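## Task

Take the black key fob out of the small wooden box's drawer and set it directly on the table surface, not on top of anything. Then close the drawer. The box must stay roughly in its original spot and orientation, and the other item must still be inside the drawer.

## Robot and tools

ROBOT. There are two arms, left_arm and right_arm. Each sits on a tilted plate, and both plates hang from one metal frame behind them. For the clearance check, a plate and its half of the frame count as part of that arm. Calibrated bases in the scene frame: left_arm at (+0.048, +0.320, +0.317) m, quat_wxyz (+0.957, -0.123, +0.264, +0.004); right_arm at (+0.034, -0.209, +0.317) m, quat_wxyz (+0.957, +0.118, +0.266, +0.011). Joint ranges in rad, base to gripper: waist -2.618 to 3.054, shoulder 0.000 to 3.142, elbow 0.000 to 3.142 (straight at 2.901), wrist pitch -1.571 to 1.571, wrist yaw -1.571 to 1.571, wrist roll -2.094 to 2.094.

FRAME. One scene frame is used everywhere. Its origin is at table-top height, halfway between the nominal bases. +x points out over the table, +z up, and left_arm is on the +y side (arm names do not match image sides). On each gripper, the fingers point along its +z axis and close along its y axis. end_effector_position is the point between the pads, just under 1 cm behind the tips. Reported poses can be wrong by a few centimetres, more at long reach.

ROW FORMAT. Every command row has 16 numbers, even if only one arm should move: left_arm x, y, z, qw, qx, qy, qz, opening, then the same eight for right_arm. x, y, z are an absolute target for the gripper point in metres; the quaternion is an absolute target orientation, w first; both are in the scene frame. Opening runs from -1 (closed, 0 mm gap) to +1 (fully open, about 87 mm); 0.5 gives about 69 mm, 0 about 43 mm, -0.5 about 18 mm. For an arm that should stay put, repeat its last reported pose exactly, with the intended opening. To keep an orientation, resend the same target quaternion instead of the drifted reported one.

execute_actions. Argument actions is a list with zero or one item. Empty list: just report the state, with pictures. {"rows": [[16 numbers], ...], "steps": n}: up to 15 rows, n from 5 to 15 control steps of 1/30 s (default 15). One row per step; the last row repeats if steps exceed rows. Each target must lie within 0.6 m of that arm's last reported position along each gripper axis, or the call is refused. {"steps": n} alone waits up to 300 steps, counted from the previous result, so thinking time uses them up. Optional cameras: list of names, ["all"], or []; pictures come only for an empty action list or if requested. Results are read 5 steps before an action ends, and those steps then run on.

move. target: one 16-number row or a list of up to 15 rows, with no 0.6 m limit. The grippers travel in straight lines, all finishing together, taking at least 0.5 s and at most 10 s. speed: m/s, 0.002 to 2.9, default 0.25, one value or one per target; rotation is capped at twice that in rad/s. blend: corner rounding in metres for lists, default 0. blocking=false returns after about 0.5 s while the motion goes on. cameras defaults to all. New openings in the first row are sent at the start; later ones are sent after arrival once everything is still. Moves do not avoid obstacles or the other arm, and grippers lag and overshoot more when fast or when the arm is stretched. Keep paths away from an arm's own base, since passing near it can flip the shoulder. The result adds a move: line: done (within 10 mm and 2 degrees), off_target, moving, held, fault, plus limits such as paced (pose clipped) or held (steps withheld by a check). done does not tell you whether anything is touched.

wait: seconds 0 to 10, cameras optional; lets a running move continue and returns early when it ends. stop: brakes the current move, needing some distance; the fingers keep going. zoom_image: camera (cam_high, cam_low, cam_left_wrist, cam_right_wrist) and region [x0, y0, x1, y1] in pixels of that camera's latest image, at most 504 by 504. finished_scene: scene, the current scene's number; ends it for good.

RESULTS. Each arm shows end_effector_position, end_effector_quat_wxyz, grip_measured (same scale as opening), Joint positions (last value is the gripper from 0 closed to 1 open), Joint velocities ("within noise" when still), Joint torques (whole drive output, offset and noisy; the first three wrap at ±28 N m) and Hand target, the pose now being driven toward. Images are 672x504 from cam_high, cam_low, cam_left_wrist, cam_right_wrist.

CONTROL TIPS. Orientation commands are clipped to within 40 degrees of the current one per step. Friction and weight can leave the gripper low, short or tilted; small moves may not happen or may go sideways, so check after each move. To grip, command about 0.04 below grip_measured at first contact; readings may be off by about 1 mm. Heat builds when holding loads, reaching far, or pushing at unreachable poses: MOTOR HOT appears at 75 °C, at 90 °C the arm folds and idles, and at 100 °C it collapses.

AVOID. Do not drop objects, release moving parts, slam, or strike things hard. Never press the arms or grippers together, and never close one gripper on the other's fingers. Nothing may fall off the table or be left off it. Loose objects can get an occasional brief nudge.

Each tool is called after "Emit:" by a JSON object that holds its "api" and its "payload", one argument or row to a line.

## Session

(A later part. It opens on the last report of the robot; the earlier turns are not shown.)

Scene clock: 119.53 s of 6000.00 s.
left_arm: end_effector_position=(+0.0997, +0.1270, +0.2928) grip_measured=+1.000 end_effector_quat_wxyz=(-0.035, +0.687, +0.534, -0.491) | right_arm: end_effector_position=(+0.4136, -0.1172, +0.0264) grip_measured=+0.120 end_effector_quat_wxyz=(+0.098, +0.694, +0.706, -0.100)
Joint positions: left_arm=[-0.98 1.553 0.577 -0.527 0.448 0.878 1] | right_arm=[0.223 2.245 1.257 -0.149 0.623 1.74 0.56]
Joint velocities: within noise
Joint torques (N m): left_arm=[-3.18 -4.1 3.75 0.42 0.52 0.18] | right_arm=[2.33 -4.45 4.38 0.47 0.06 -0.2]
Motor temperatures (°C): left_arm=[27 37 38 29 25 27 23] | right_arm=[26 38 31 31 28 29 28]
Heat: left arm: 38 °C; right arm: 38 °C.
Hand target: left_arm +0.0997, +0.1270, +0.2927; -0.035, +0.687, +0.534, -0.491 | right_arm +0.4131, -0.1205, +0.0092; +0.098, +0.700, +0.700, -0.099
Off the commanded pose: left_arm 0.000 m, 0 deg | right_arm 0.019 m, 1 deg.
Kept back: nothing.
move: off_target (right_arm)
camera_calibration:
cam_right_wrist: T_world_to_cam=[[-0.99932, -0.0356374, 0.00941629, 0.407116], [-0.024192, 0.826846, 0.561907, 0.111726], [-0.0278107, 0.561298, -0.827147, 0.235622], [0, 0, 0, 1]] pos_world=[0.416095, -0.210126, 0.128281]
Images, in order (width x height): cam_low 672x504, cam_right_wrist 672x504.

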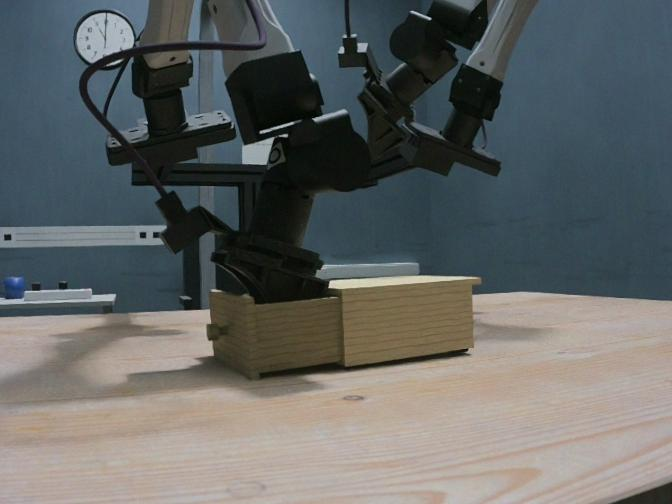

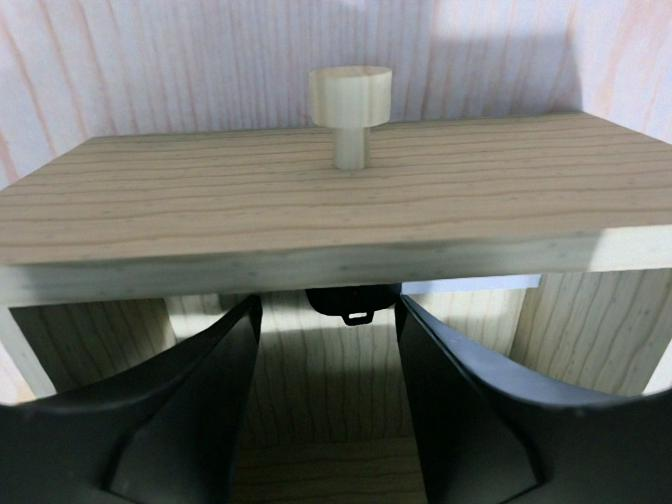

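Emit:
{"api": "move", "payload": {
  "target": [
    [0.0997,0.127,0.2928,-0.035,0.687,0.534,-0.491,1,0.414,-0.111,0.04,0.0984,0.7002,0.7002,-0.0984,0.12],
    [0.0997,0.127,0.2928,-0.035,0.687,0.534,-0.491,1,0.416,-0.113,0.006,0.0984,0.7002,0.7002,-0.0984,0.12]
  ],
  "speed": [0.1,0.06],
  "cameras": ["cam_right_wrist","cam_low"]
}}

Emit:
{"api": "zoom_image", "payload": {
  "camera": "cam_low",
  "region": [180, 200, 380, 360]
}}

Emit:
{"api": "zoom_image", "payload": {
  "camera": "cam_right_wrist",
  "region": [200, 240, 480, 420]
}}

Scene clock: 121.00 s of 6000.00 s.
left_arm: end_effector_position=(+0.0997, +0.1270, +0.2928) grip_measured=+1.000 end_effector_quat_wxyz=(-0.035, +0.687, +0.534, -0.491) | right_arm: end_effector_position=(+0.4152, -0.1154, +0.0265) grip_measured=+0.120 end_effector_quat_wxyz=(+0.100, +0.693, +0.705, -0.107)
Joint positions: left_arm=[-0.98 1.553 0.577 -0.527 0.448 0.878 1] | right_arm=[0.231 2.256 1.282 -0.179 0.638 1.753 0.56]
Joint velocities: within noise
Joint torques (N m): left_arm=[-3.26 -4.1 3.75 0.43 0.53 0.18] | right_arm=[2.96 -3.89 4.36 0.62 -0.02 -0.22]
Motor temperatures (°C): left_arm=[27 37 38 29 25 27 23] | right_arm=[26 38 31 31 28 29 28]
Heat: left arm: 38 °C; right arm: 38 °C.
Hand target: left_arm +0.0997, +0.1270, +0.2927; -0.035, +0.687, +0.534, -0.491 | right_arm +0.4151, -0.1136, +0.0076; +0.098, +0.700, +0.700, -0.099
Off the commanded pose: left_arm 0.000 m, 0 deg | right_arm 0.021 m, 1 deg.
Kept back: nothing.
move: off_target (right_arm)
camera_calibration:
cam_right_wrist: T_world_to_cam=[[-0.999235, -0.0355478, 0.0163042, 0.408586], [-0.0206724, 0.833991, 0.551391, 0.109916], [-0.0331983, 0.550632, -0.834088, 0.235939], [0, 0, 0, 1]] pos_world=[0.418378, -0.20706, 0.129526]
Images, in order (width x height): cam_low 672x504, cam_right_wrist 672x504.

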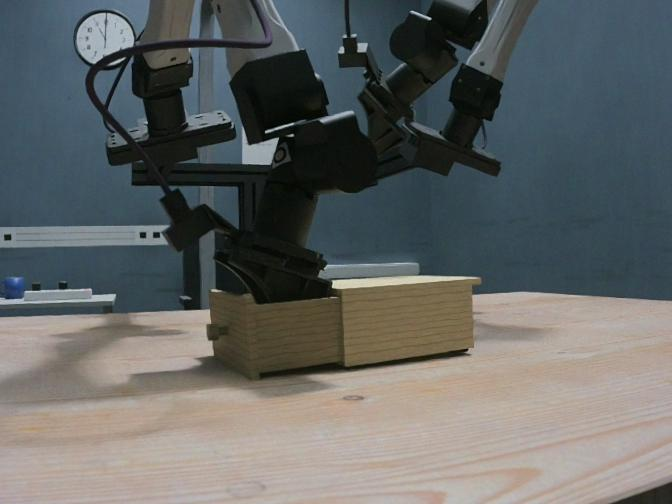

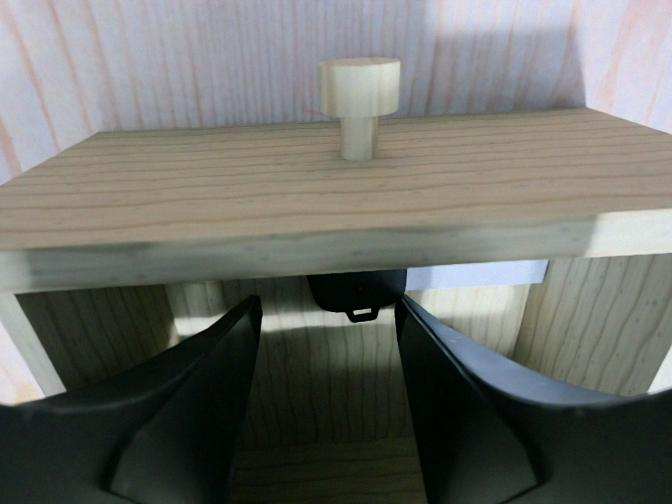

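Scaled by 2.520 from the camera's 672x504 image, which has a finer 960x720 frame.

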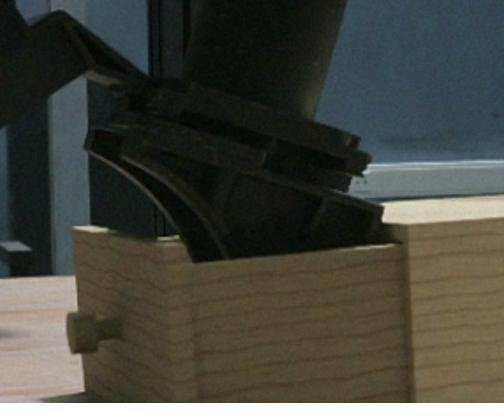

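Scaled by 1.800 from the camera's 672x504 image, which has a finer 960x720 frame.

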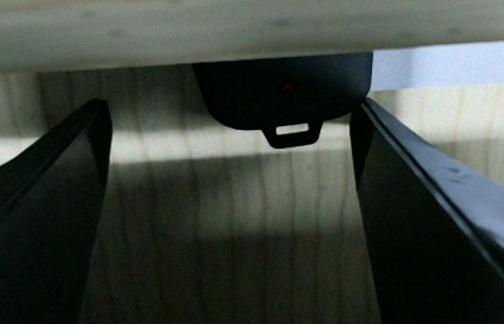

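Emit:
{"api": "move", "payload": {
  "target": [
    [0.0997,0.127,0.2928,-0.035,0.687,0.534,-0.491,1,0.405,-0.116,0.045,0.0984,0.7002,0.7002,-0.0984,0.17],
    [0.0997,0.127,0.2928,-0.035,0.687,0.534,-0.491,1,0.404,-0.118,0.006,0.0984,0.7002,0.7002,-0.0984,0.17]
  ],
  "speed": [0.1,0.06],
  "cameras": ["cam_right_wrist","cam_low"]
}}

Emit:
{"api": "zoom_image", "payload": {
  "camera": "cam_right_wrist",
  "region": [200, 240, 480, 420]
}}

Scene clock: 122.77 s of 6000.00 s.
left_arm: end_effector_position=(+0.0997, +0.1270, +0.2928) grip_measured=+1.000 end_effector_quat_wxyz=(-0.035, +0.687, +0.534, -0.491) | right_arm: end_effector_position=(+0.4014, -0.1155, +0.0262) grip_measured=+0.170 end_effector_quat_wxyz=(+0.096, +0.692, +0.708, -0.104)
Joint positions: left_arm=[-0.98 1.553 0.577 -0.527 0.448 0.878 1] | right_arm=[0.232 2.24 1.215 -0.126 0.628 1.746 0.585]
Joint velocities: within noise
Joint torques (N m): left_arm=[-3.26 -4.11 3.81 0.43 0.54 0.18] | right_arm=[2.04 -3.85 4.41 0.59 0.11 -0.23]
Motor temperatures (°C): left_arm=[27 37 38 29 25 27 23] | right_arm=[26 38 31 31 28 29 28]
Heat: left arm: 38 °C; right arm: 38 °C.
Hand target: left_arm +0.0997, +0.1270, +0.2927; -0.035, +0.687, +0.534, -0.491 | right_arm +0.4030, -0.1185, +0.0076; +0.098, +0.700, +0.700, -0.099
Off the commanded pose: left_arm 0.000 m, 0 deg | right_arm 0.020 m, 2 deg.
Kept back: nothing.
move: off_target (right_arm)
camera_calibration:
cam_right_wrist: T_world_to_cam=[[-0.998948, -0.0421259, 0.0181277, 0.393827], [-0.0247439, 0.82789, 0.560345, 0.110601], [-0.0386127, 0.559307, -0.828061, 0.238238], [0, 0, 0, 1]] pos_world=[0.405349, -0.208223, 0.128162]
Images, in order (width x height): cam_low 672x504, cam_right_wrist 672x504.

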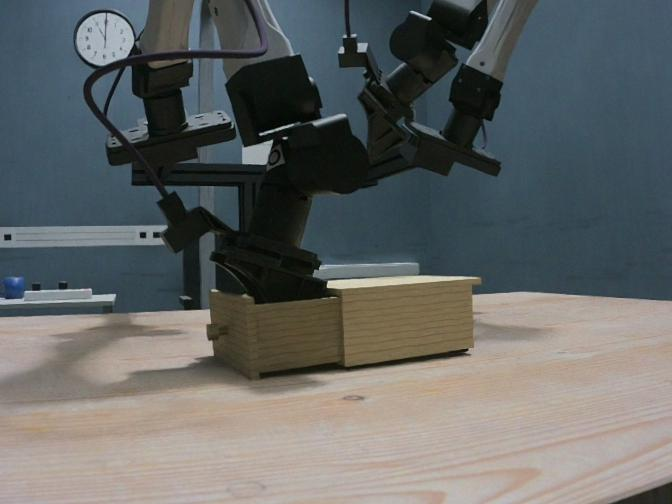

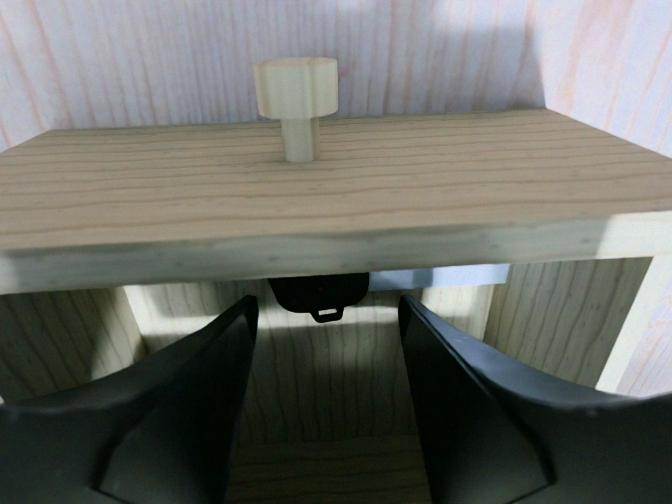

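Scaled by 1.800 from the camera's 672x504 image, which has a finer 960x720 frame.

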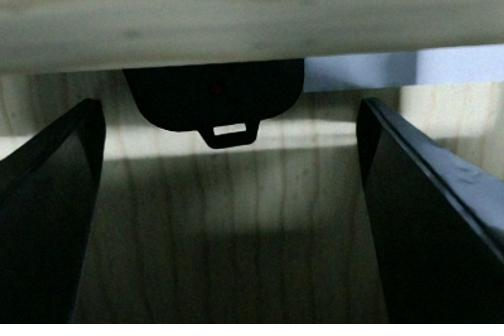

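Emit:
{"api": "move", "payload": {
  "target": [
    [0.0997,0.127,0.2928,-0.035,0.687,0.534,-0.491,1,0.406,-0.119,0.020,0.0984,0.7002,0.7002,-0.0984,0.17],
    [0.0997,0.127,0.2928,-0.035,0.687,0.534,-0.491,1,0.406,-0.119,0.020,0.0984,0.7002,0.7002,-0.0984,-0.3]
  ],
  "speed": 0.05,
  "cameras": ["cam_right_wrist"]
}}

Emit:
{"api": "zoom_image", "payload": {
  "camera": "cam_right_wrist",
  "region": [200, 240, 480, 420]
}}

Scene clock: 124.33 s of 6000.00 s.
left_arm: end_effector_position=(+0.0997, +0.1270, +0.2928) grip_measured=+1.000 end_effector_quat_wxyz=(-0.035, +0.687, +0.534, -0.491) | right_arm: end_effector_position=(+0.4101, -0.1145, +0.0266) grip_measured=-0.299 end_effector_quat_wxyz=(+0.102, +0.697, +0.703, -0.094)
Joint positions: left_arm=[-0.98 1.553 0.577 -0.527 0.448 0.878 1] | right_arm=[0.231 2.24 1.225 -0.11 0.626 1.748 0.35]
Joint velocities: within noise
Joint torques (N m): left_arm=[-3.19 -4.04 3.74 0.42 0.54 0.18] | right_arm=[2.97 -7.17 2.13 0.13 0.14 -0.17]
Motor temperatures (°C): left_arm=[27 37 38 29 25 27 23] | right_arm=[26 38 31 31 28 29 28]
Heat: left arm: 38 °C; right arm: 38 °C.
Hand target: left_arm +0.0997, +0.1270, +0.2927; -0.035, +0.687, +0.534, -0.491 | right_arm +0.4059, -0.1190, +0.0202; +0.098, +0.700, +0.700, -0.099
Off the commanded pose: left_arm 0.000 m, 0 deg | right_arm 0.009 m, 1 deg.
Kept back: nothing.
move: done
camera_calibration:
cam_right_wrist: T_world_to_cam=[[-0.999522, -0.0302473, -0.00634396, 0.404789], [-0.0285527, 0.825211, 0.564102, 0.110868], [-0.0118274, 0.564014, -0.825681, 0.227795], [0, 0, 0, 1]] pos_world=[0.410456, -0.207725, 0.128113]
Images, in order (width x height): cam_right_wrist 672x504.

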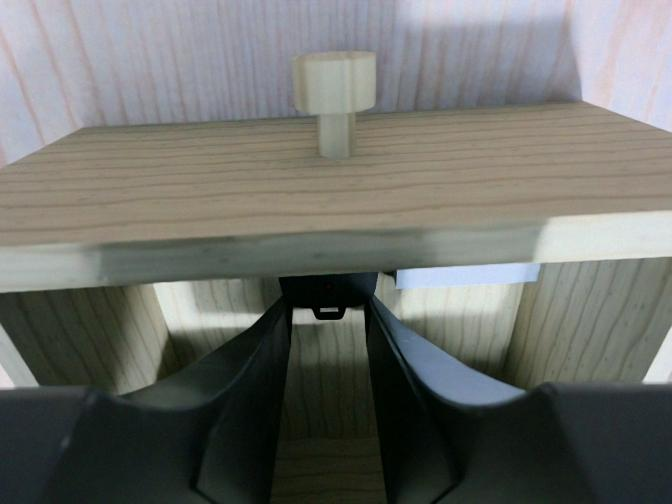

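Scaled by 1.800 from the camera's 672x504 image, which has a finer 960x720 frame.

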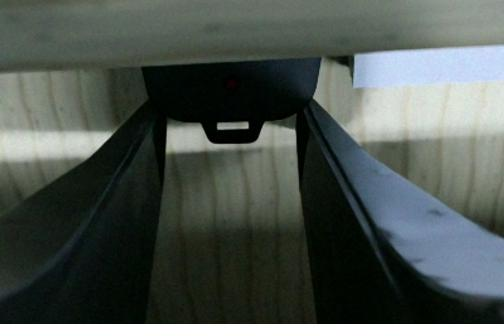

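Emit:
{"api": "move", "payload": {
  "target": [
    [0.0997,0.127,0.2928,-0.035,0.687,0.534,-0.491,1,0.406,-0.119,0.021,0.0984,0.7002,0.7002,-0.0984,0.1],
    [0.0997,0.127,0.2928,-0.035,0.687,0.534,-0.491,1,0.411,-0.120,0.05,0.1228,0.6964,0.6964,-0.1228,0.1],
    [0.0997,0.127,0.2928,-0.035,0.687,0.534,-0.491,1,0.412,-0.127,0.014,0.1228,0.6964,0.6964,-0.1228,0.1]
  ],
  "speed": 0.06,
  "cameras": ["cam_right_wrist","cam_low"]
}}

Emit:
{"api": "zoom_image", "payload": {
  "camera": "cam_right_wrist",
  "region": [200, 240, 480, 420]
}}

Scene clock: 126.73 s of 6000.00 s.
left_arm: end_effector_position=(+0.0997, +0.1270, +0.2928) grip_measured=+1.000 end_effector_quat_wxyz=(-0.035, +0.687, +0.534, -0.491) | right_arm: end_effector_position=(+0.4111, -0.1204, +0.0271) grip_measured=+0.100 end_effector_quat_wxyz=(+0.116, +0.694, +0.701, -0.118)
Joint positions: left_arm=[-0.98 1.553 0.577 -0.527 0.448 0.878 1] | right_arm=[0.238 2.253 1.262 -0.17 0.679 1.771 0.55]
Joint velocities: within noise
Joint torques (N m): left_arm=[-3.22 -4.1 3.79 0.44 0.53 0.19] | right_arm=[2.78 -5.53 3.85 0.32 0.33 -0.25]
Motor temperatures (°C): left_arm=[27 37 38 29 25 27 23] | right_arm=[26 38 31 31 28 29 28]
Heat: left arm: 38 °C; right arm: 38 °C.
Hand target: left_arm +0.0997, +0.1270, +0.2927; -0.035, +0.687, +0.534, -0.491 | right_arm +0.4115, -0.1272, +0.0147; +0.123, +0.696, +0.696, -0.123
Off the commanded pose: left_arm 0.000 m, 0 deg | right_arm 0.015 m, 1 deg.
Kept back: nothing.
move: off_target (right_arm)
camera_calibration:
cam_right_wrist: T_world_to_cam=[[-0.999518, -0.0293305, 0.010153, 0.40526], [-0.0198083, 0.854631, 0.518858, 0.116686], [-0.0238954, 0.518407, -0.8548, 0.231933], [0, 0, 0, 1]] pos_world=[0.412919, -0.208072, 0.133598]
Images, in order (width x height): cam_low 672x504, cam_right_wrist 672x504.

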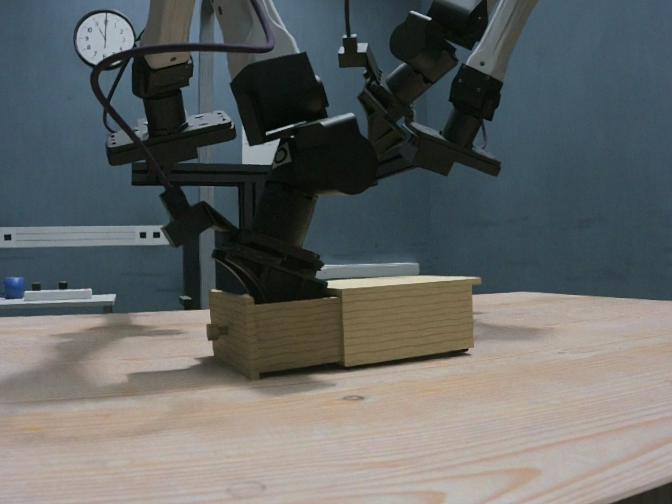

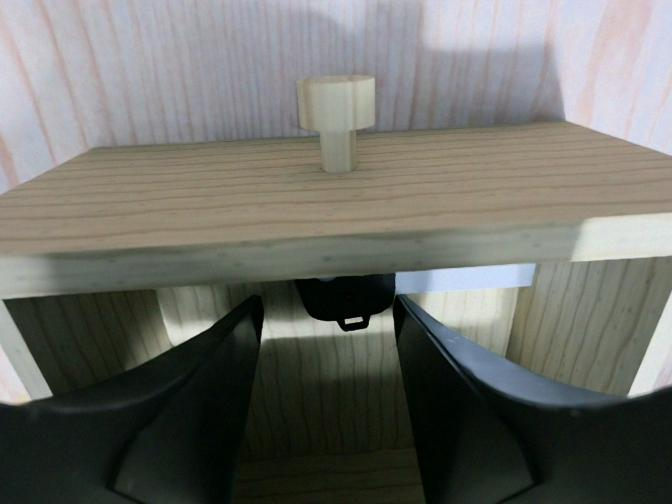

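Scaled by 1.800 from the camera's 672x504 image, which has a finer 960x720 frame.

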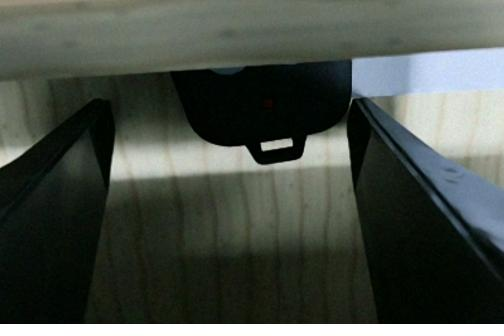

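Emit:
{"api": "move", "payload": {
  "target": [
    [0.0997,0.127,0.2928,-0.035,0.687,0.534,-0.491,1,0.4111,-0.128,0.019,0.1228,0.6964,0.6964,-0.1228,0.1],
    [0.0997,0.127,0.2928,-0.035,0.687,0.534,-0.491,1,0.4111,-0.128,0.019,0.1228,0.6964,0.6964,-0.1228,-0.3]
  ],
  "speed": 0.06,
  "cameras": ["cam_right_wrist"]
}}

Emit:
{"api": "zoom_image", "payload": {
  "camera": "cam_right_wrist",
  "region": [200, 240, 480, 420]
}}

Scene clock: 128.17 s of 6000.00 s.
left_arm: end_effector_position=(+0.0997, +0.1270, +0.2928) grip_measured=+1.000 end_effector_quat_wxyz=(-0.035, +0.687, +0.534, -0.491) | right_arm: end_effector_position=(+0.4153, -0.1201, +0.0271) grip_measured=-0.229 end_effector_quat_wxyz=(+0.121, +0.696, +0.699, -0.113)
Joint positions: left_arm=[-0.98 1.553 0.577 -0.527 0.448 0.878 1] | right_arm=[0.237 2.253 1.263 -0.154 0.681 1.769 0.385]
Joint velocities: within noise
Joint torques (N m): left_arm=[-3.22 -4.05 3.78 0.41 0.53 0.2] | right_arm=[2.95 -6.89 2.44 0.12 0.33 -0.23]
Motor temperatures (°C): left_arm=[27 37 38 29 25 27 23] | right_arm=[26 38 31 31 28 29 28]
Heat: left arm: 38 °C; right arm: 38 °C.
Hand target: left_arm +0.0997, +0.1270, +0.2927; -0.035, +0.687, +0.534, -0.491 | right_arm +0.4110, -0.1279, +0.0194; +0.123, +0.696, +0.696, -0.123
Off the commanded pose: left_arm 0.000 m, 0 deg | right_arm 0.012 m, 1 deg.
Kept back: nothing.
move: off_target (right_arm); target 2's new opening was sent with right_arm's hand 0.011 m and 1 deg from that target
camera_calibration:
cam_right_wrist: T_world_to_cam=[[-0.999672, -0.0250899, -0.00505656, 0.4105], [-0.0240661, 0.854211, 0.51937, 0.118214], [-0.00871155, 0.519321, -0.854535, 0.22567], [0, 0, 0, 1]] pos_world=[0.415176, -0.207875, 0.133522]
Images, in order (width x height): cam_right_wrist 672x504.

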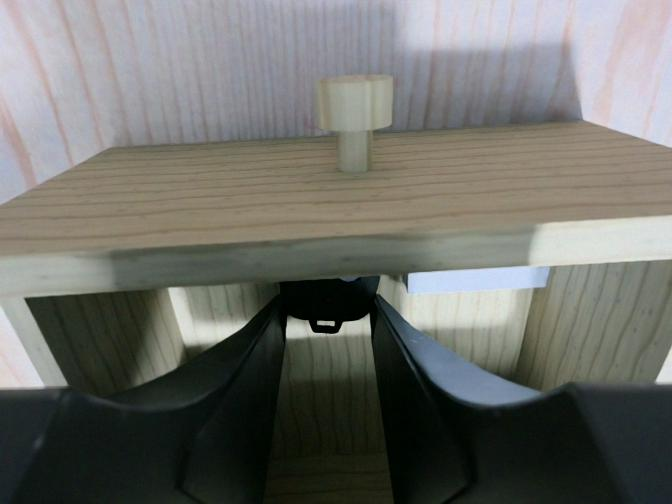

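Scaled by 1.800 from the camera's 672x504 image, which has a finer 960x720 frame.

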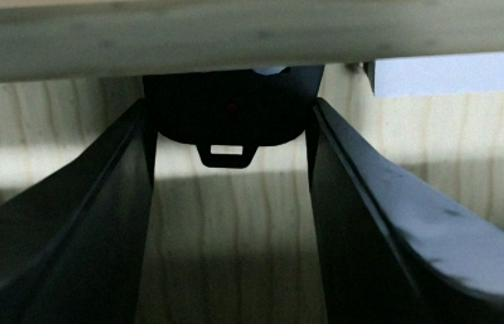

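Emit:
{"api": "move", "payload": {
  "target": [
    [0.0997,0.127,0.2928,-0.035,0.687,0.534,-0.491,1,0.415,-0.122,0.06,0.1228,0.6964,0.6964,-0.1228,-0.3],
    [0.0997,0.127,0.2928,-0.035,0.687,0.534,-0.491,1,0.415,-0.124,0.15,0.1228,0.6964,0.6964,-0.1228,-0.3]
  ],
  "speed": 0.07,
  "cameras": ["cam_right_wrist","cam_low","cam_high"]
}}

Scene clock: 130.80 s of 6000.00 s.
left_arm: end_effector_position=(+0.0997, +0.1270, +0.2928) grip_measured=+1.000 end_effector_quat_wxyz=(-0.035, +0.687, +0.534, -0.491) | right_arm: end_effector_position=(+0.4071, -0.1222, +0.1352) grip_measured=-0.229 end_effector_quat_wxyz=(+0.109, +0.693, +0.700, -0.132)
Joint positions: left_arm=[-0.98 1.553 0.577 -0.527 0.448 0.878 1] | right_arm=[0.341 1.933 1.193 -0.541 0.715 1.917 0.385]
Joint velocities: within noise
Joint torques (N m): left_arm=[-3.19 -4.05 3.73 0.43 0.54 0.17] | right_arm=[5.61 -11.18 3.51 -0.28 0.46 -0.03]
Motor temperatures (°C): left_arm=[27 37 38 29 25 27 23] | right_arm=[26 38 31 30 28 29 28]
Heat: left arm: 38 °C; right arm: 38 °C.
Hand target: left_arm +0.0997, +0.1270, +0.2927; -0.035, +0.687, +0.534, -0.491 | right_arm +0.4148, -0.1239, +0.1494; +0.122, +0.696, +0.696, -0.123
Off the commanded pose: left_arm 0.000 m, 0 deg | right_arm 0.017 m, 2 deg.
Kept back: nothing.
move: off_target (right_arm)
camera_calibration:
cam_right_wrist: T_world_to_cam=[[-0.99893, -0.0249629, 0.038942, 0.396564], [-0.00151869, 0.859123, 0.511766, 0.0561323], [-0.0462312, 0.511159, -0.858242, 0.333706], [0, 0, 0, 1]] pos_world=[0.411652, -0.208902, 0.242231]
Images, in order (width x height): cam_high 672x504, cam_low 672x504, cam_right_wrist 672x504.

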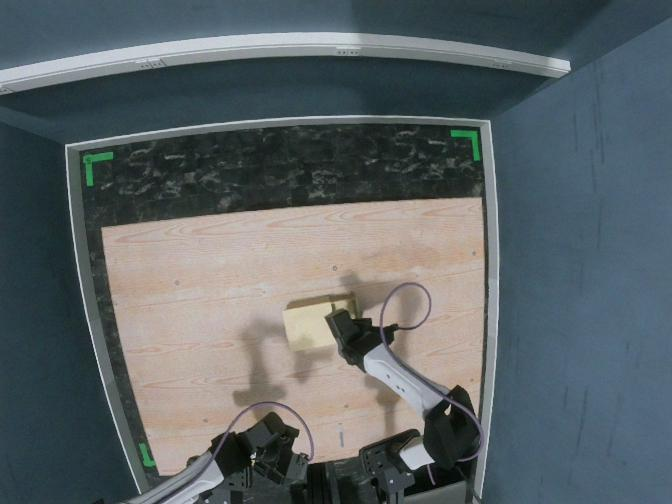

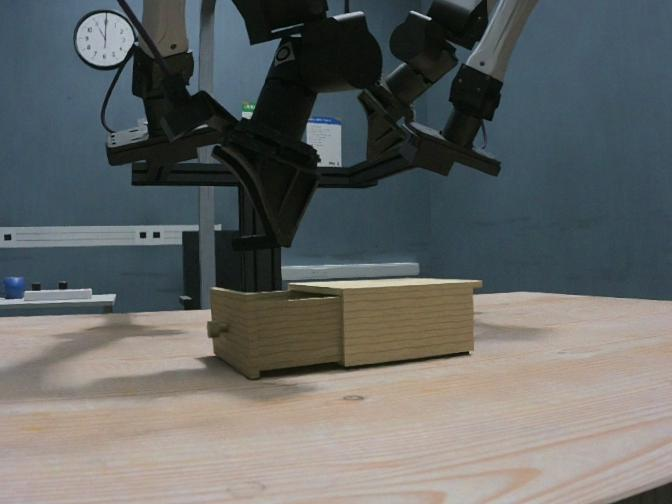

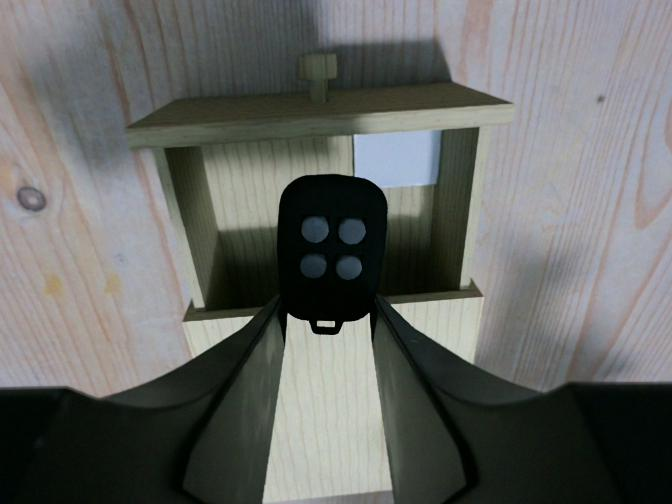

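Emit:
{"api": "move", "payload": {
  "target": [
    [0.0997,0.127,0.2928,-0.035,0.687,0.534,-0.491,1,0.415,-0.36,0.15,0.1228,0.6964,0.6964,-0.1228,-0.3],
    [0.0997,0.127,0.2928,-0.035,0.687,0.534,-0.491,1,0.415,-0.36,0.04,0.1228,0.6964,0.6964,-0.1228,-0.3],
    [0.0997,0.127,0.2928,-0.035,0.687,0.534,-0.491,1,0.415,-0.36,0.012,0.1228,0.6964,0.6964,-0.1228,-0.3]
  ],
  "speed": [0.2,0.12,0.03],
  "cameras": ["cam_right_wrist","cam_low","cam_high"]
}}

Emit:
{"api": "zoom_image", "payload": {
  "camera": "cam_low",
  "region": [0, 200, 300, 450]
}}

Scene clock: 134.57 s of 6000.00 s.
left_arm: end_effector_position=(+0.0997, +0.1270, +0.2928) grip_measured=+1.000 end_effector_quat_wxyz=(-0.035, +0.687, +0.534, -0.491) | right_arm: end_effector_position=(+0.4114, -0.3540, +0.0172) grip_measured=-0.229 end_effector_quat_wxyz=(+0.115, +0.697, +0.698, -0.123)
Joint positions: left_arm=[-0.98 1.553 0.577 -0.527 0.448 0.878 1] | right_arm=[-0.342 2.117 1.189 0.05 0.372 1.213 0.385]
Joint velocities: within noise
Joint torques (N m): left_arm=[-3.21 -4.05 3.79 0.43 0.54 0.17] | right_arm=[-0.34 -7.31 4.19 0.56 0.24 -0.25]
Motor temperatures (°C): left_arm=[27 37 38 29 25 27 23] | right_arm=[26 38 31 30 28 29 28]
Heat: left arm: 38 °C; right arm: 38 °C.
Hand target: left_arm +0.0997, +0.1270, +0.2927; -0.035, +0.687, +0.534, -0.491 | right_arm +0.4149, -0.3600, +0.0123; +0.123, +0.696, +0.696, -0.123
Off the commanded pose: left_arm 0.000 m, 0 deg | right_arm 0.009 m, 1 deg.
Kept back: nothing.
move: done
camera_calibration:
cam_right_wrist: T_world_to_cam=[[-0.999655, -0.0193755, 0.0177078, 0.402247], [-0.00750344, 0.857413, 0.514574, 0.317462], [-0.0251531, 0.514264, -0.857263, 0.343594], [0, 0, 0, 1]] pos_world=[0.413133, -0.4411, 0.12407]
Images, in order (width x height): cam_high 672x504, cam_low 672x504, cam_right_wrist 672x504.

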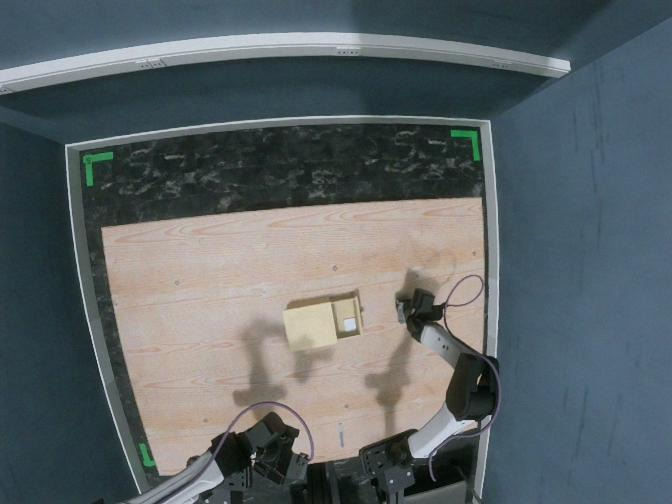

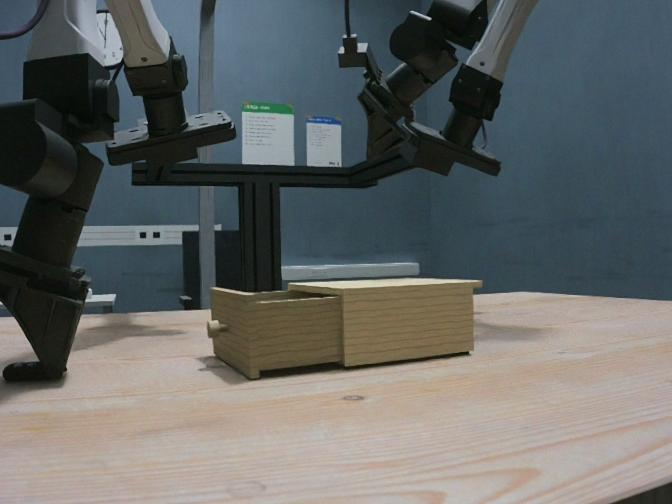

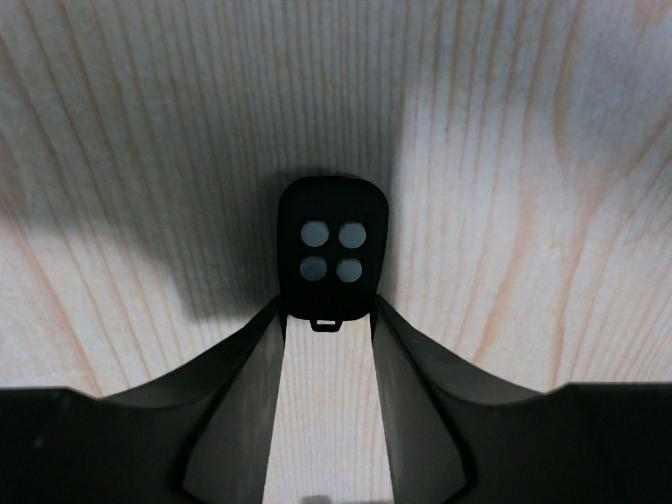

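Scaled by 1.680 from the camera's 672x504 image, which has a finer 960x720 frame.

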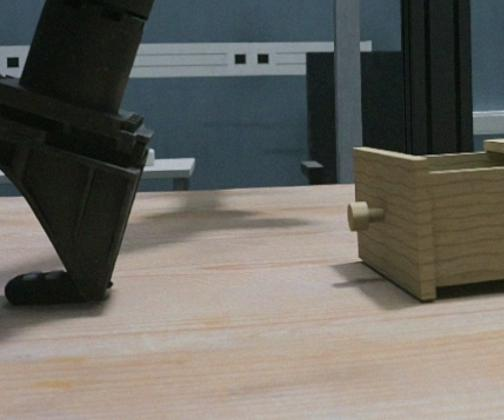

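Emit:
{"api": "move", "payload": {
  "target": [
    [0.0997,0.127,0.2928,-0.035,0.687,0.534,-0.491,1,0.4125,-0.357,0.007,0.1228,0.6964,0.6964,-0.1228,-0.3],
    [0.0997,0.127,0.2928,-0.035,0.687,0.534,-0.491,1,0.4125,-0.357,0.007,0.1228,0.6964,0.6964,-0.1228,0.1],
    [0.0997,0.127,0.2928,-0.035,0.687,0.534,-0.491,1,0.4125,-0.355,0.12,0.1228,0.6964,0.6964,-0.1228,0.1]
  ],
  "speed": [0.03,0.05,0.15],
  "cameras": ["cam_right_wrist","cam_low","cam_high"]
}}

Emit:
{"api": "zoom_image", "payload": {
  "camera": "cam_high",
  "region": [260, 270, 420, 375]
}}

Scene clock: 137.67 s of 6000.00 s.
left_arm: end_effector_position=(+0.0997, +0.1270, +0.2928) grip_measured=+1.000 end_effector_quat_wxyz=(-0.035, +0.687, +0.534, -0.491) | right_arm: end_effector_position=(+0.4069, -0.3536, +0.1078) grip_measured=+0.100 end_effector_quat_wxyz=(+0.110, +0.694, +0.700, -0.124)
Joint positions: left_arm=[-0.98 1.553 0.577 -0.527 0.448 0.878 1] | right_arm=[-0.334 1.789 1.064 -0.163 0.373 1.215 0.55]
Joint velocities: within noise
Joint torques (N m): left_arm=[-3.17 -4.08 3.78 0.44 0.54 0.18] | right_arm=[1.37 -11.49 3.1 0.25 0.42 -0.04]
Motor temperatures (°C): left_arm=[27 37 38 29 25 27 23] | right_arm=[26 39 31 30 28 29 28]
Heat: left arm: 38 °C; right arm: 39 °C.
Hand target: left_arm +0.0997, +0.1270, +0.2927; -0.035, +0.687, +0.534, -0.491 | right_arm +0.4124, -0.3551, +0.1196; +0.123, +0.697, +0.696, -0.123
Off the commanded pose: left_arm 0.000 m, 0 deg | right_arm 0.013 m, 2 deg.
Kept back: nothing.
move: off_target (right_arm)
camera_calibration:
cam_right_wrist: T_world_to_cam=[[-0.999343, -0.024904, 0.026342, 0.393188], [-0.00756255, 0.8539, 0.520383, 0.268586], [-0.035453, 0.519841, -0.853527, 0.426708], [0, 0, 0, 1]] pos_world=[0.410089, -0.441374, 0.214082]
Images, in order (width x height): cam_high 672x504, cam_low 672x504, cam_right_wrist 672x504.

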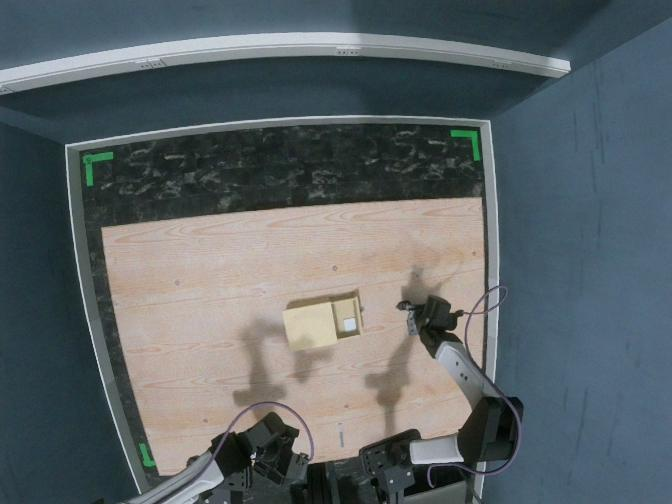

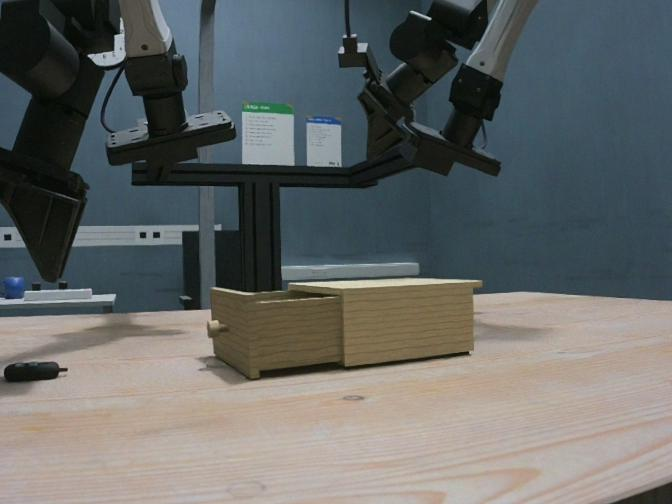

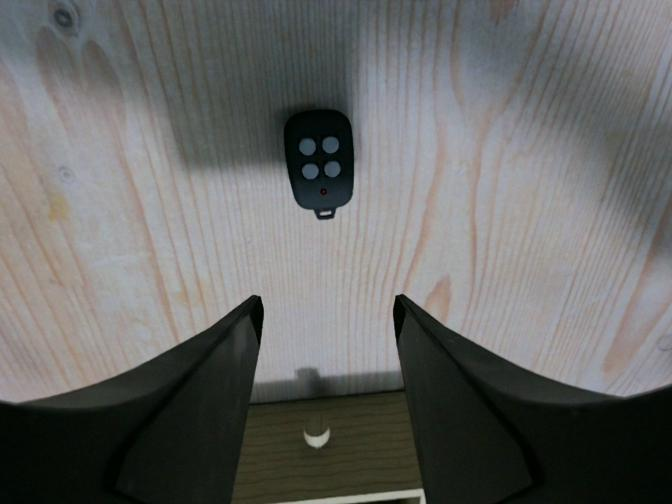

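Scaled by 3.150 from the camera's 672x504 image, which has a finer 960x720 frame.

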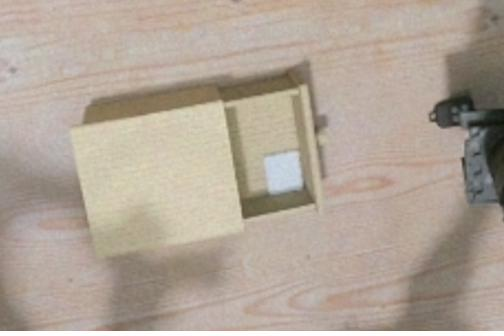

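Emit:
{"api": "move", "payload": {
  "target": [
    [0.0997,0.127,0.2928,-0.035,0.687,0.534,-0.491,1,0.405,-0.25,0.11,-0.0923,0.701,0.701,0.0923,-1],
    [0.0997,0.127,0.2928,-0.035,0.687,0.534,-0.491,1,0.395,-0.23,0.036,-0.0923,0.701,0.701,0.0923,-1],
    [0.0997,0.127,0.2928,-0.035,0.687,0.534,-0.491,1,0.395,-0.115,0.036,-0.0923,0.701,0.701,0.0923,-1]
  ],
  "speed": [0.2,0.15,0.05],
  "cameras": ["cam_right_wrist","cam_low","cam_high"]
}}

Emit:
{"api": "zoom_image", "payload": {
  "camera": "cam_high",
  "region": [260, 270, 420, 375]
}}

Scene clock: 143.30 s of 6000.00 s.
left_arm: end_effector_position=(+0.0997, +0.1270, +0.2928) grip_measured=+1.000 end_effector_quat_wxyz=(-0.035, +0.687, +0.534, -0.491) | right_arm: end_effector_position=(+0.4046, -0.1404, +0.0366) grip_measured=-0.973 end_effector_quat_wxyz=(-0.063, +0.710, +0.697, +0.075)
Joint positions: left_arm=[-0.98 1.553 0.577 -0.527 0.448 0.878 1] | right_arm=[-0.047 2.129 1.081 0.035 0.013 1.506 0.013]
Joint velocities: within noise
Joint torques (N m): left_arm=[-3.22 -4.05 3.79 0.44 0.53 0.18] | right_arm=[5.94 -6.19 1.24 0.21 -0.55 0]
Motor temperatures (°C): left_arm=[27 37 38 28 25 27 23] | right_arm=[26 39 30 30 28 29 28]
Heat: left arm: 38 °C; right arm: 39 °C.
Hand target: left_arm +0.0997, +0.1270, +0.2927; -0.035, +0.687, +0.534, -0.491 | right_arm +0.3945, -0.1160, +0.0368; -0.092, +0.701, +0.701, +0.091
Off the commanded pose: left_arm 0.000 m, 0 deg | right_arm 0.027 m, 4 deg.
Kept back: nothing.
move: off_target (right_arm)
camera_calibration:
cam_right_wrist: T_world_to_cam=[[-0.999783, 0.000798765, -0.0208238, 0.403548], [-0.0179355, 0.475816, 0.879362, 0.0615416], [0.0106107, 0.879545, -0.475698, 0.273071], [0, 0, 0, 1]] pos_world=[0.401667, -0.269783, 0.0841856]
Images, in order (width x height): cam_high 672x504, cam_low 672x504, cam_right_wrist 672x504.

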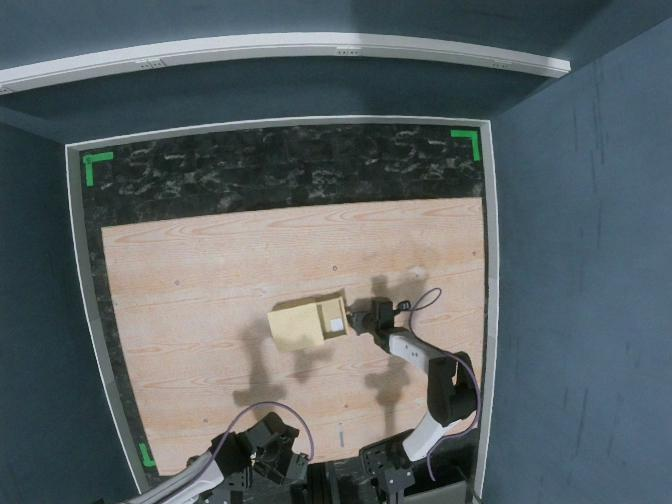

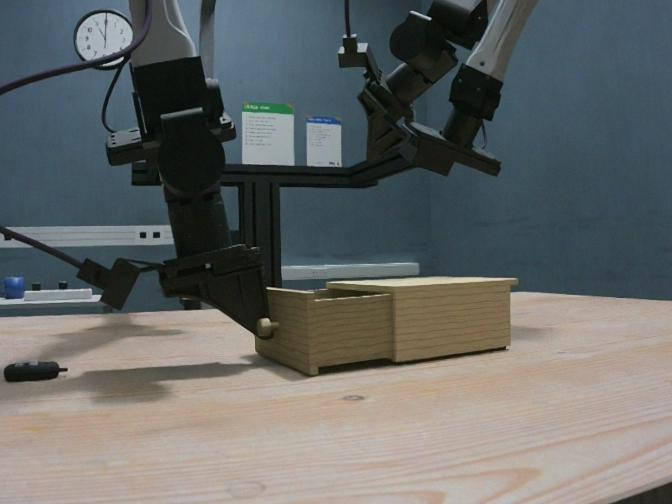

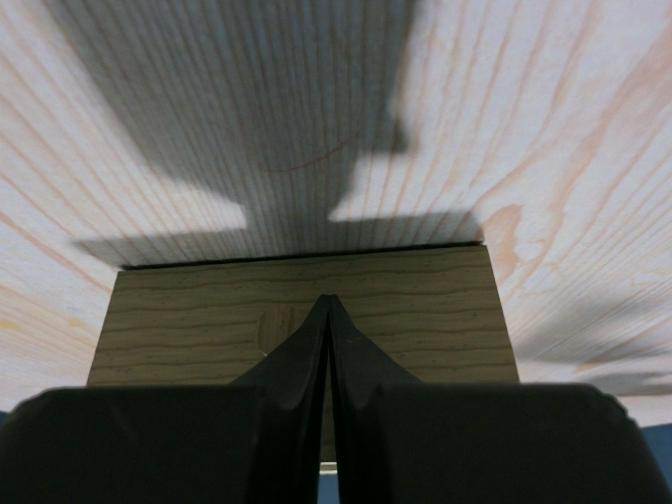

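Scaled by 3.150 from the camera's 672x504 image, which has a finer 960x720 frame.

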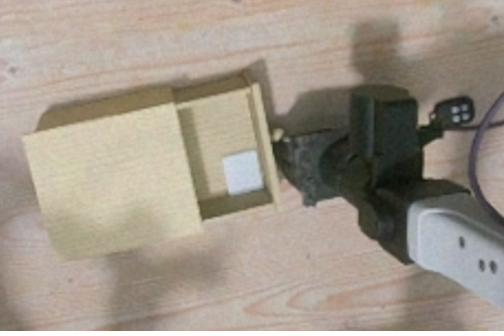

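Emit:
{"api": "move", "payload": {
  "target": [
    [0.30,0.24,0.20,0.0739,0.7032,-0.7032,0.0739,-1,0.395,-0.23,0.05,-0.0923,0.701,0.701,0.0923,-1],
    [0.45,0.19,0.12,0.0739,0.7032,-0.7032,0.0739,-1,0.395,-0.25,0.11,-0.0923,0.701,0.701,0.0923,-1],
    [0.45,0.175,0.04,0.0739,0.7032,-0.7032,0.0739,-1,0.395,-0.25,0.11,-0.0923,0.701,0.701,0.0923,-1]
  ],
  "speed": [0.25,0.25,0.12]
}}

Emit:
{"api": "zoom_image", "payload": {
  "camera": "cam_high",
  "region": [240, 270, 400, 375]
}}

Scene clock: 152.37 s of 6000.00 s.
left_arm: end_effector_position=(+0.4681, +0.1580, +0.0832) grip_measured=-0.993 end_effector_quat_wxyz=(+0.498, -0.816, +0.278, -0.098) | right_arm: end_effector_position=(+0.3889, -0.2443, +0.0984) grip_measured=-0.973 end_effector_quat_wxyz=(-0.104, +0.702, +0.699, +0.086)
Joint positions: left_arm=[-0.621 2.972 2.157 -1.616 -1.564 2.091 0.003] | right_arm=[-0.343 1.893 1.077 -0.279 -0.198 1.231 0.013]
Joint velocities: left_arm=[0.002 -0.046 -0.012 -0.007 -0.081 0.037 -0.031] | right_arm=[within noise]
Joint torques (N m): left_arm=[-2.44 -3.21 2.84 -0.52 -0.31 0.35] | right_arm=[-0.08 -11.44 2.33 -0.18 -0.13 -0.24]
Motor temperatures (°C): left_arm=[27 37 38 29 25 27 23] | right_arm=[26 39 30 30 28 28 28]
Heat: left arm: 38 °C; right arm: 39 °C.
Hand target: left_arm +0.4455, +0.1768, +0.0462; -0.511, +0.806, -0.291, +0.071 | right_arm +0.3949, -0.2497, +0.1095; -0.092, +0.701, +0.701, +0.092
Off the commanded pose: left_arm 0.050 m, 85 deg; orientation clipped | right_arm 0.014 m, 2 deg.
joint read past its limit (left arm) — joint 4 (wrist pitch), lower limit.
joint sent to its limit (left arm) — joint 4 (wrist pitch), lower limit; joint 5 (wrist yaw), lower limit; joint 6 (wrist roll), upper limit.
Kept back: nothing.
move: off_target (left_arm, right_arm); limits=paced
camera_calibration:
cam_left_wrist: T_world_to_cam=[[0.363658, 0.358009, 0.85999, -0.300257], [0.221513, -0.929952, 0.293464, 0.0434205], [0.904812, 0.0837781, -0.417488, -0.261182], [0, 0, 0, 1]] pos_world=[0.335893, 0.169755, 0.136435]
cam_right_wrist: T_world_to_cam=[[-0.999624, -0.0195038, 0.0192837, 0.380331], [0.00960099, 0.409768, 0.912139, 0.0262845], [-0.025692, 0.911981, -0.409427, 0.409511], [0, 0, 0, 1]] pos_world=[0.390456, -0.376819, 0.136356]

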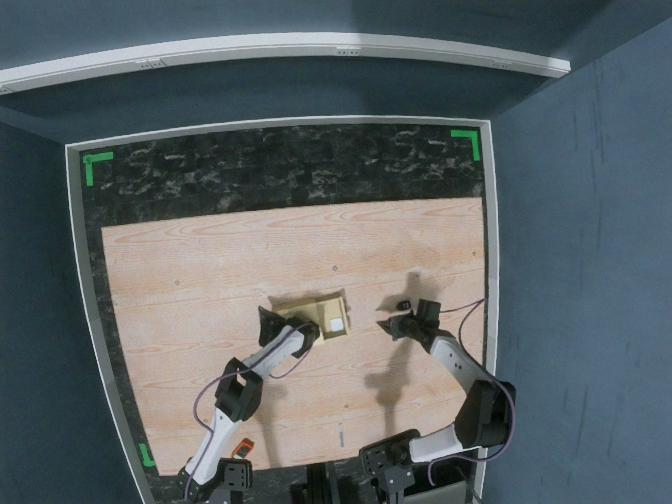

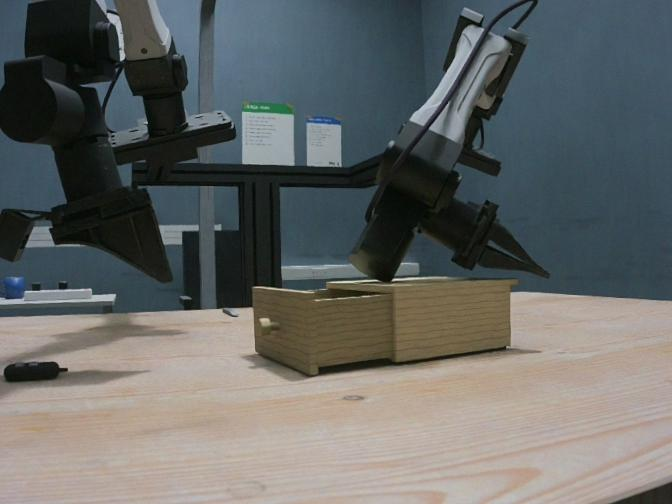

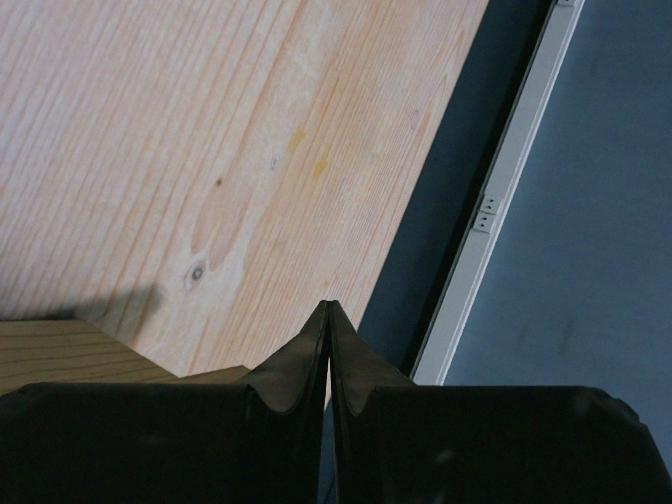

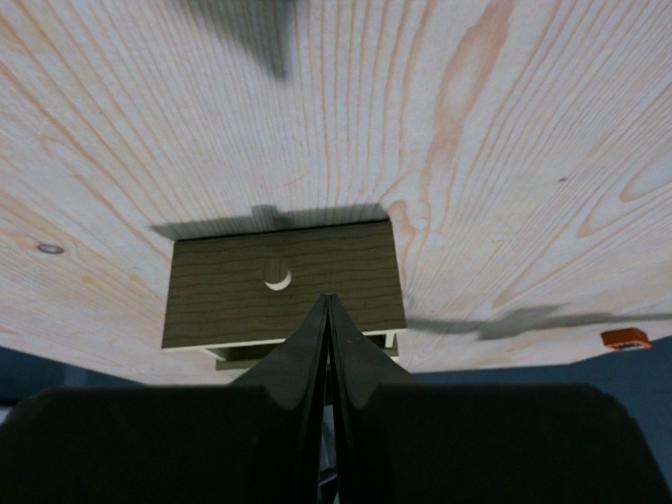

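Scaled by 3.150 from the camera's 672x504 image, which has a finer 960x720 frame.

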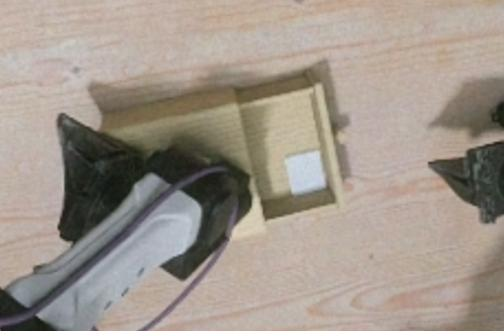

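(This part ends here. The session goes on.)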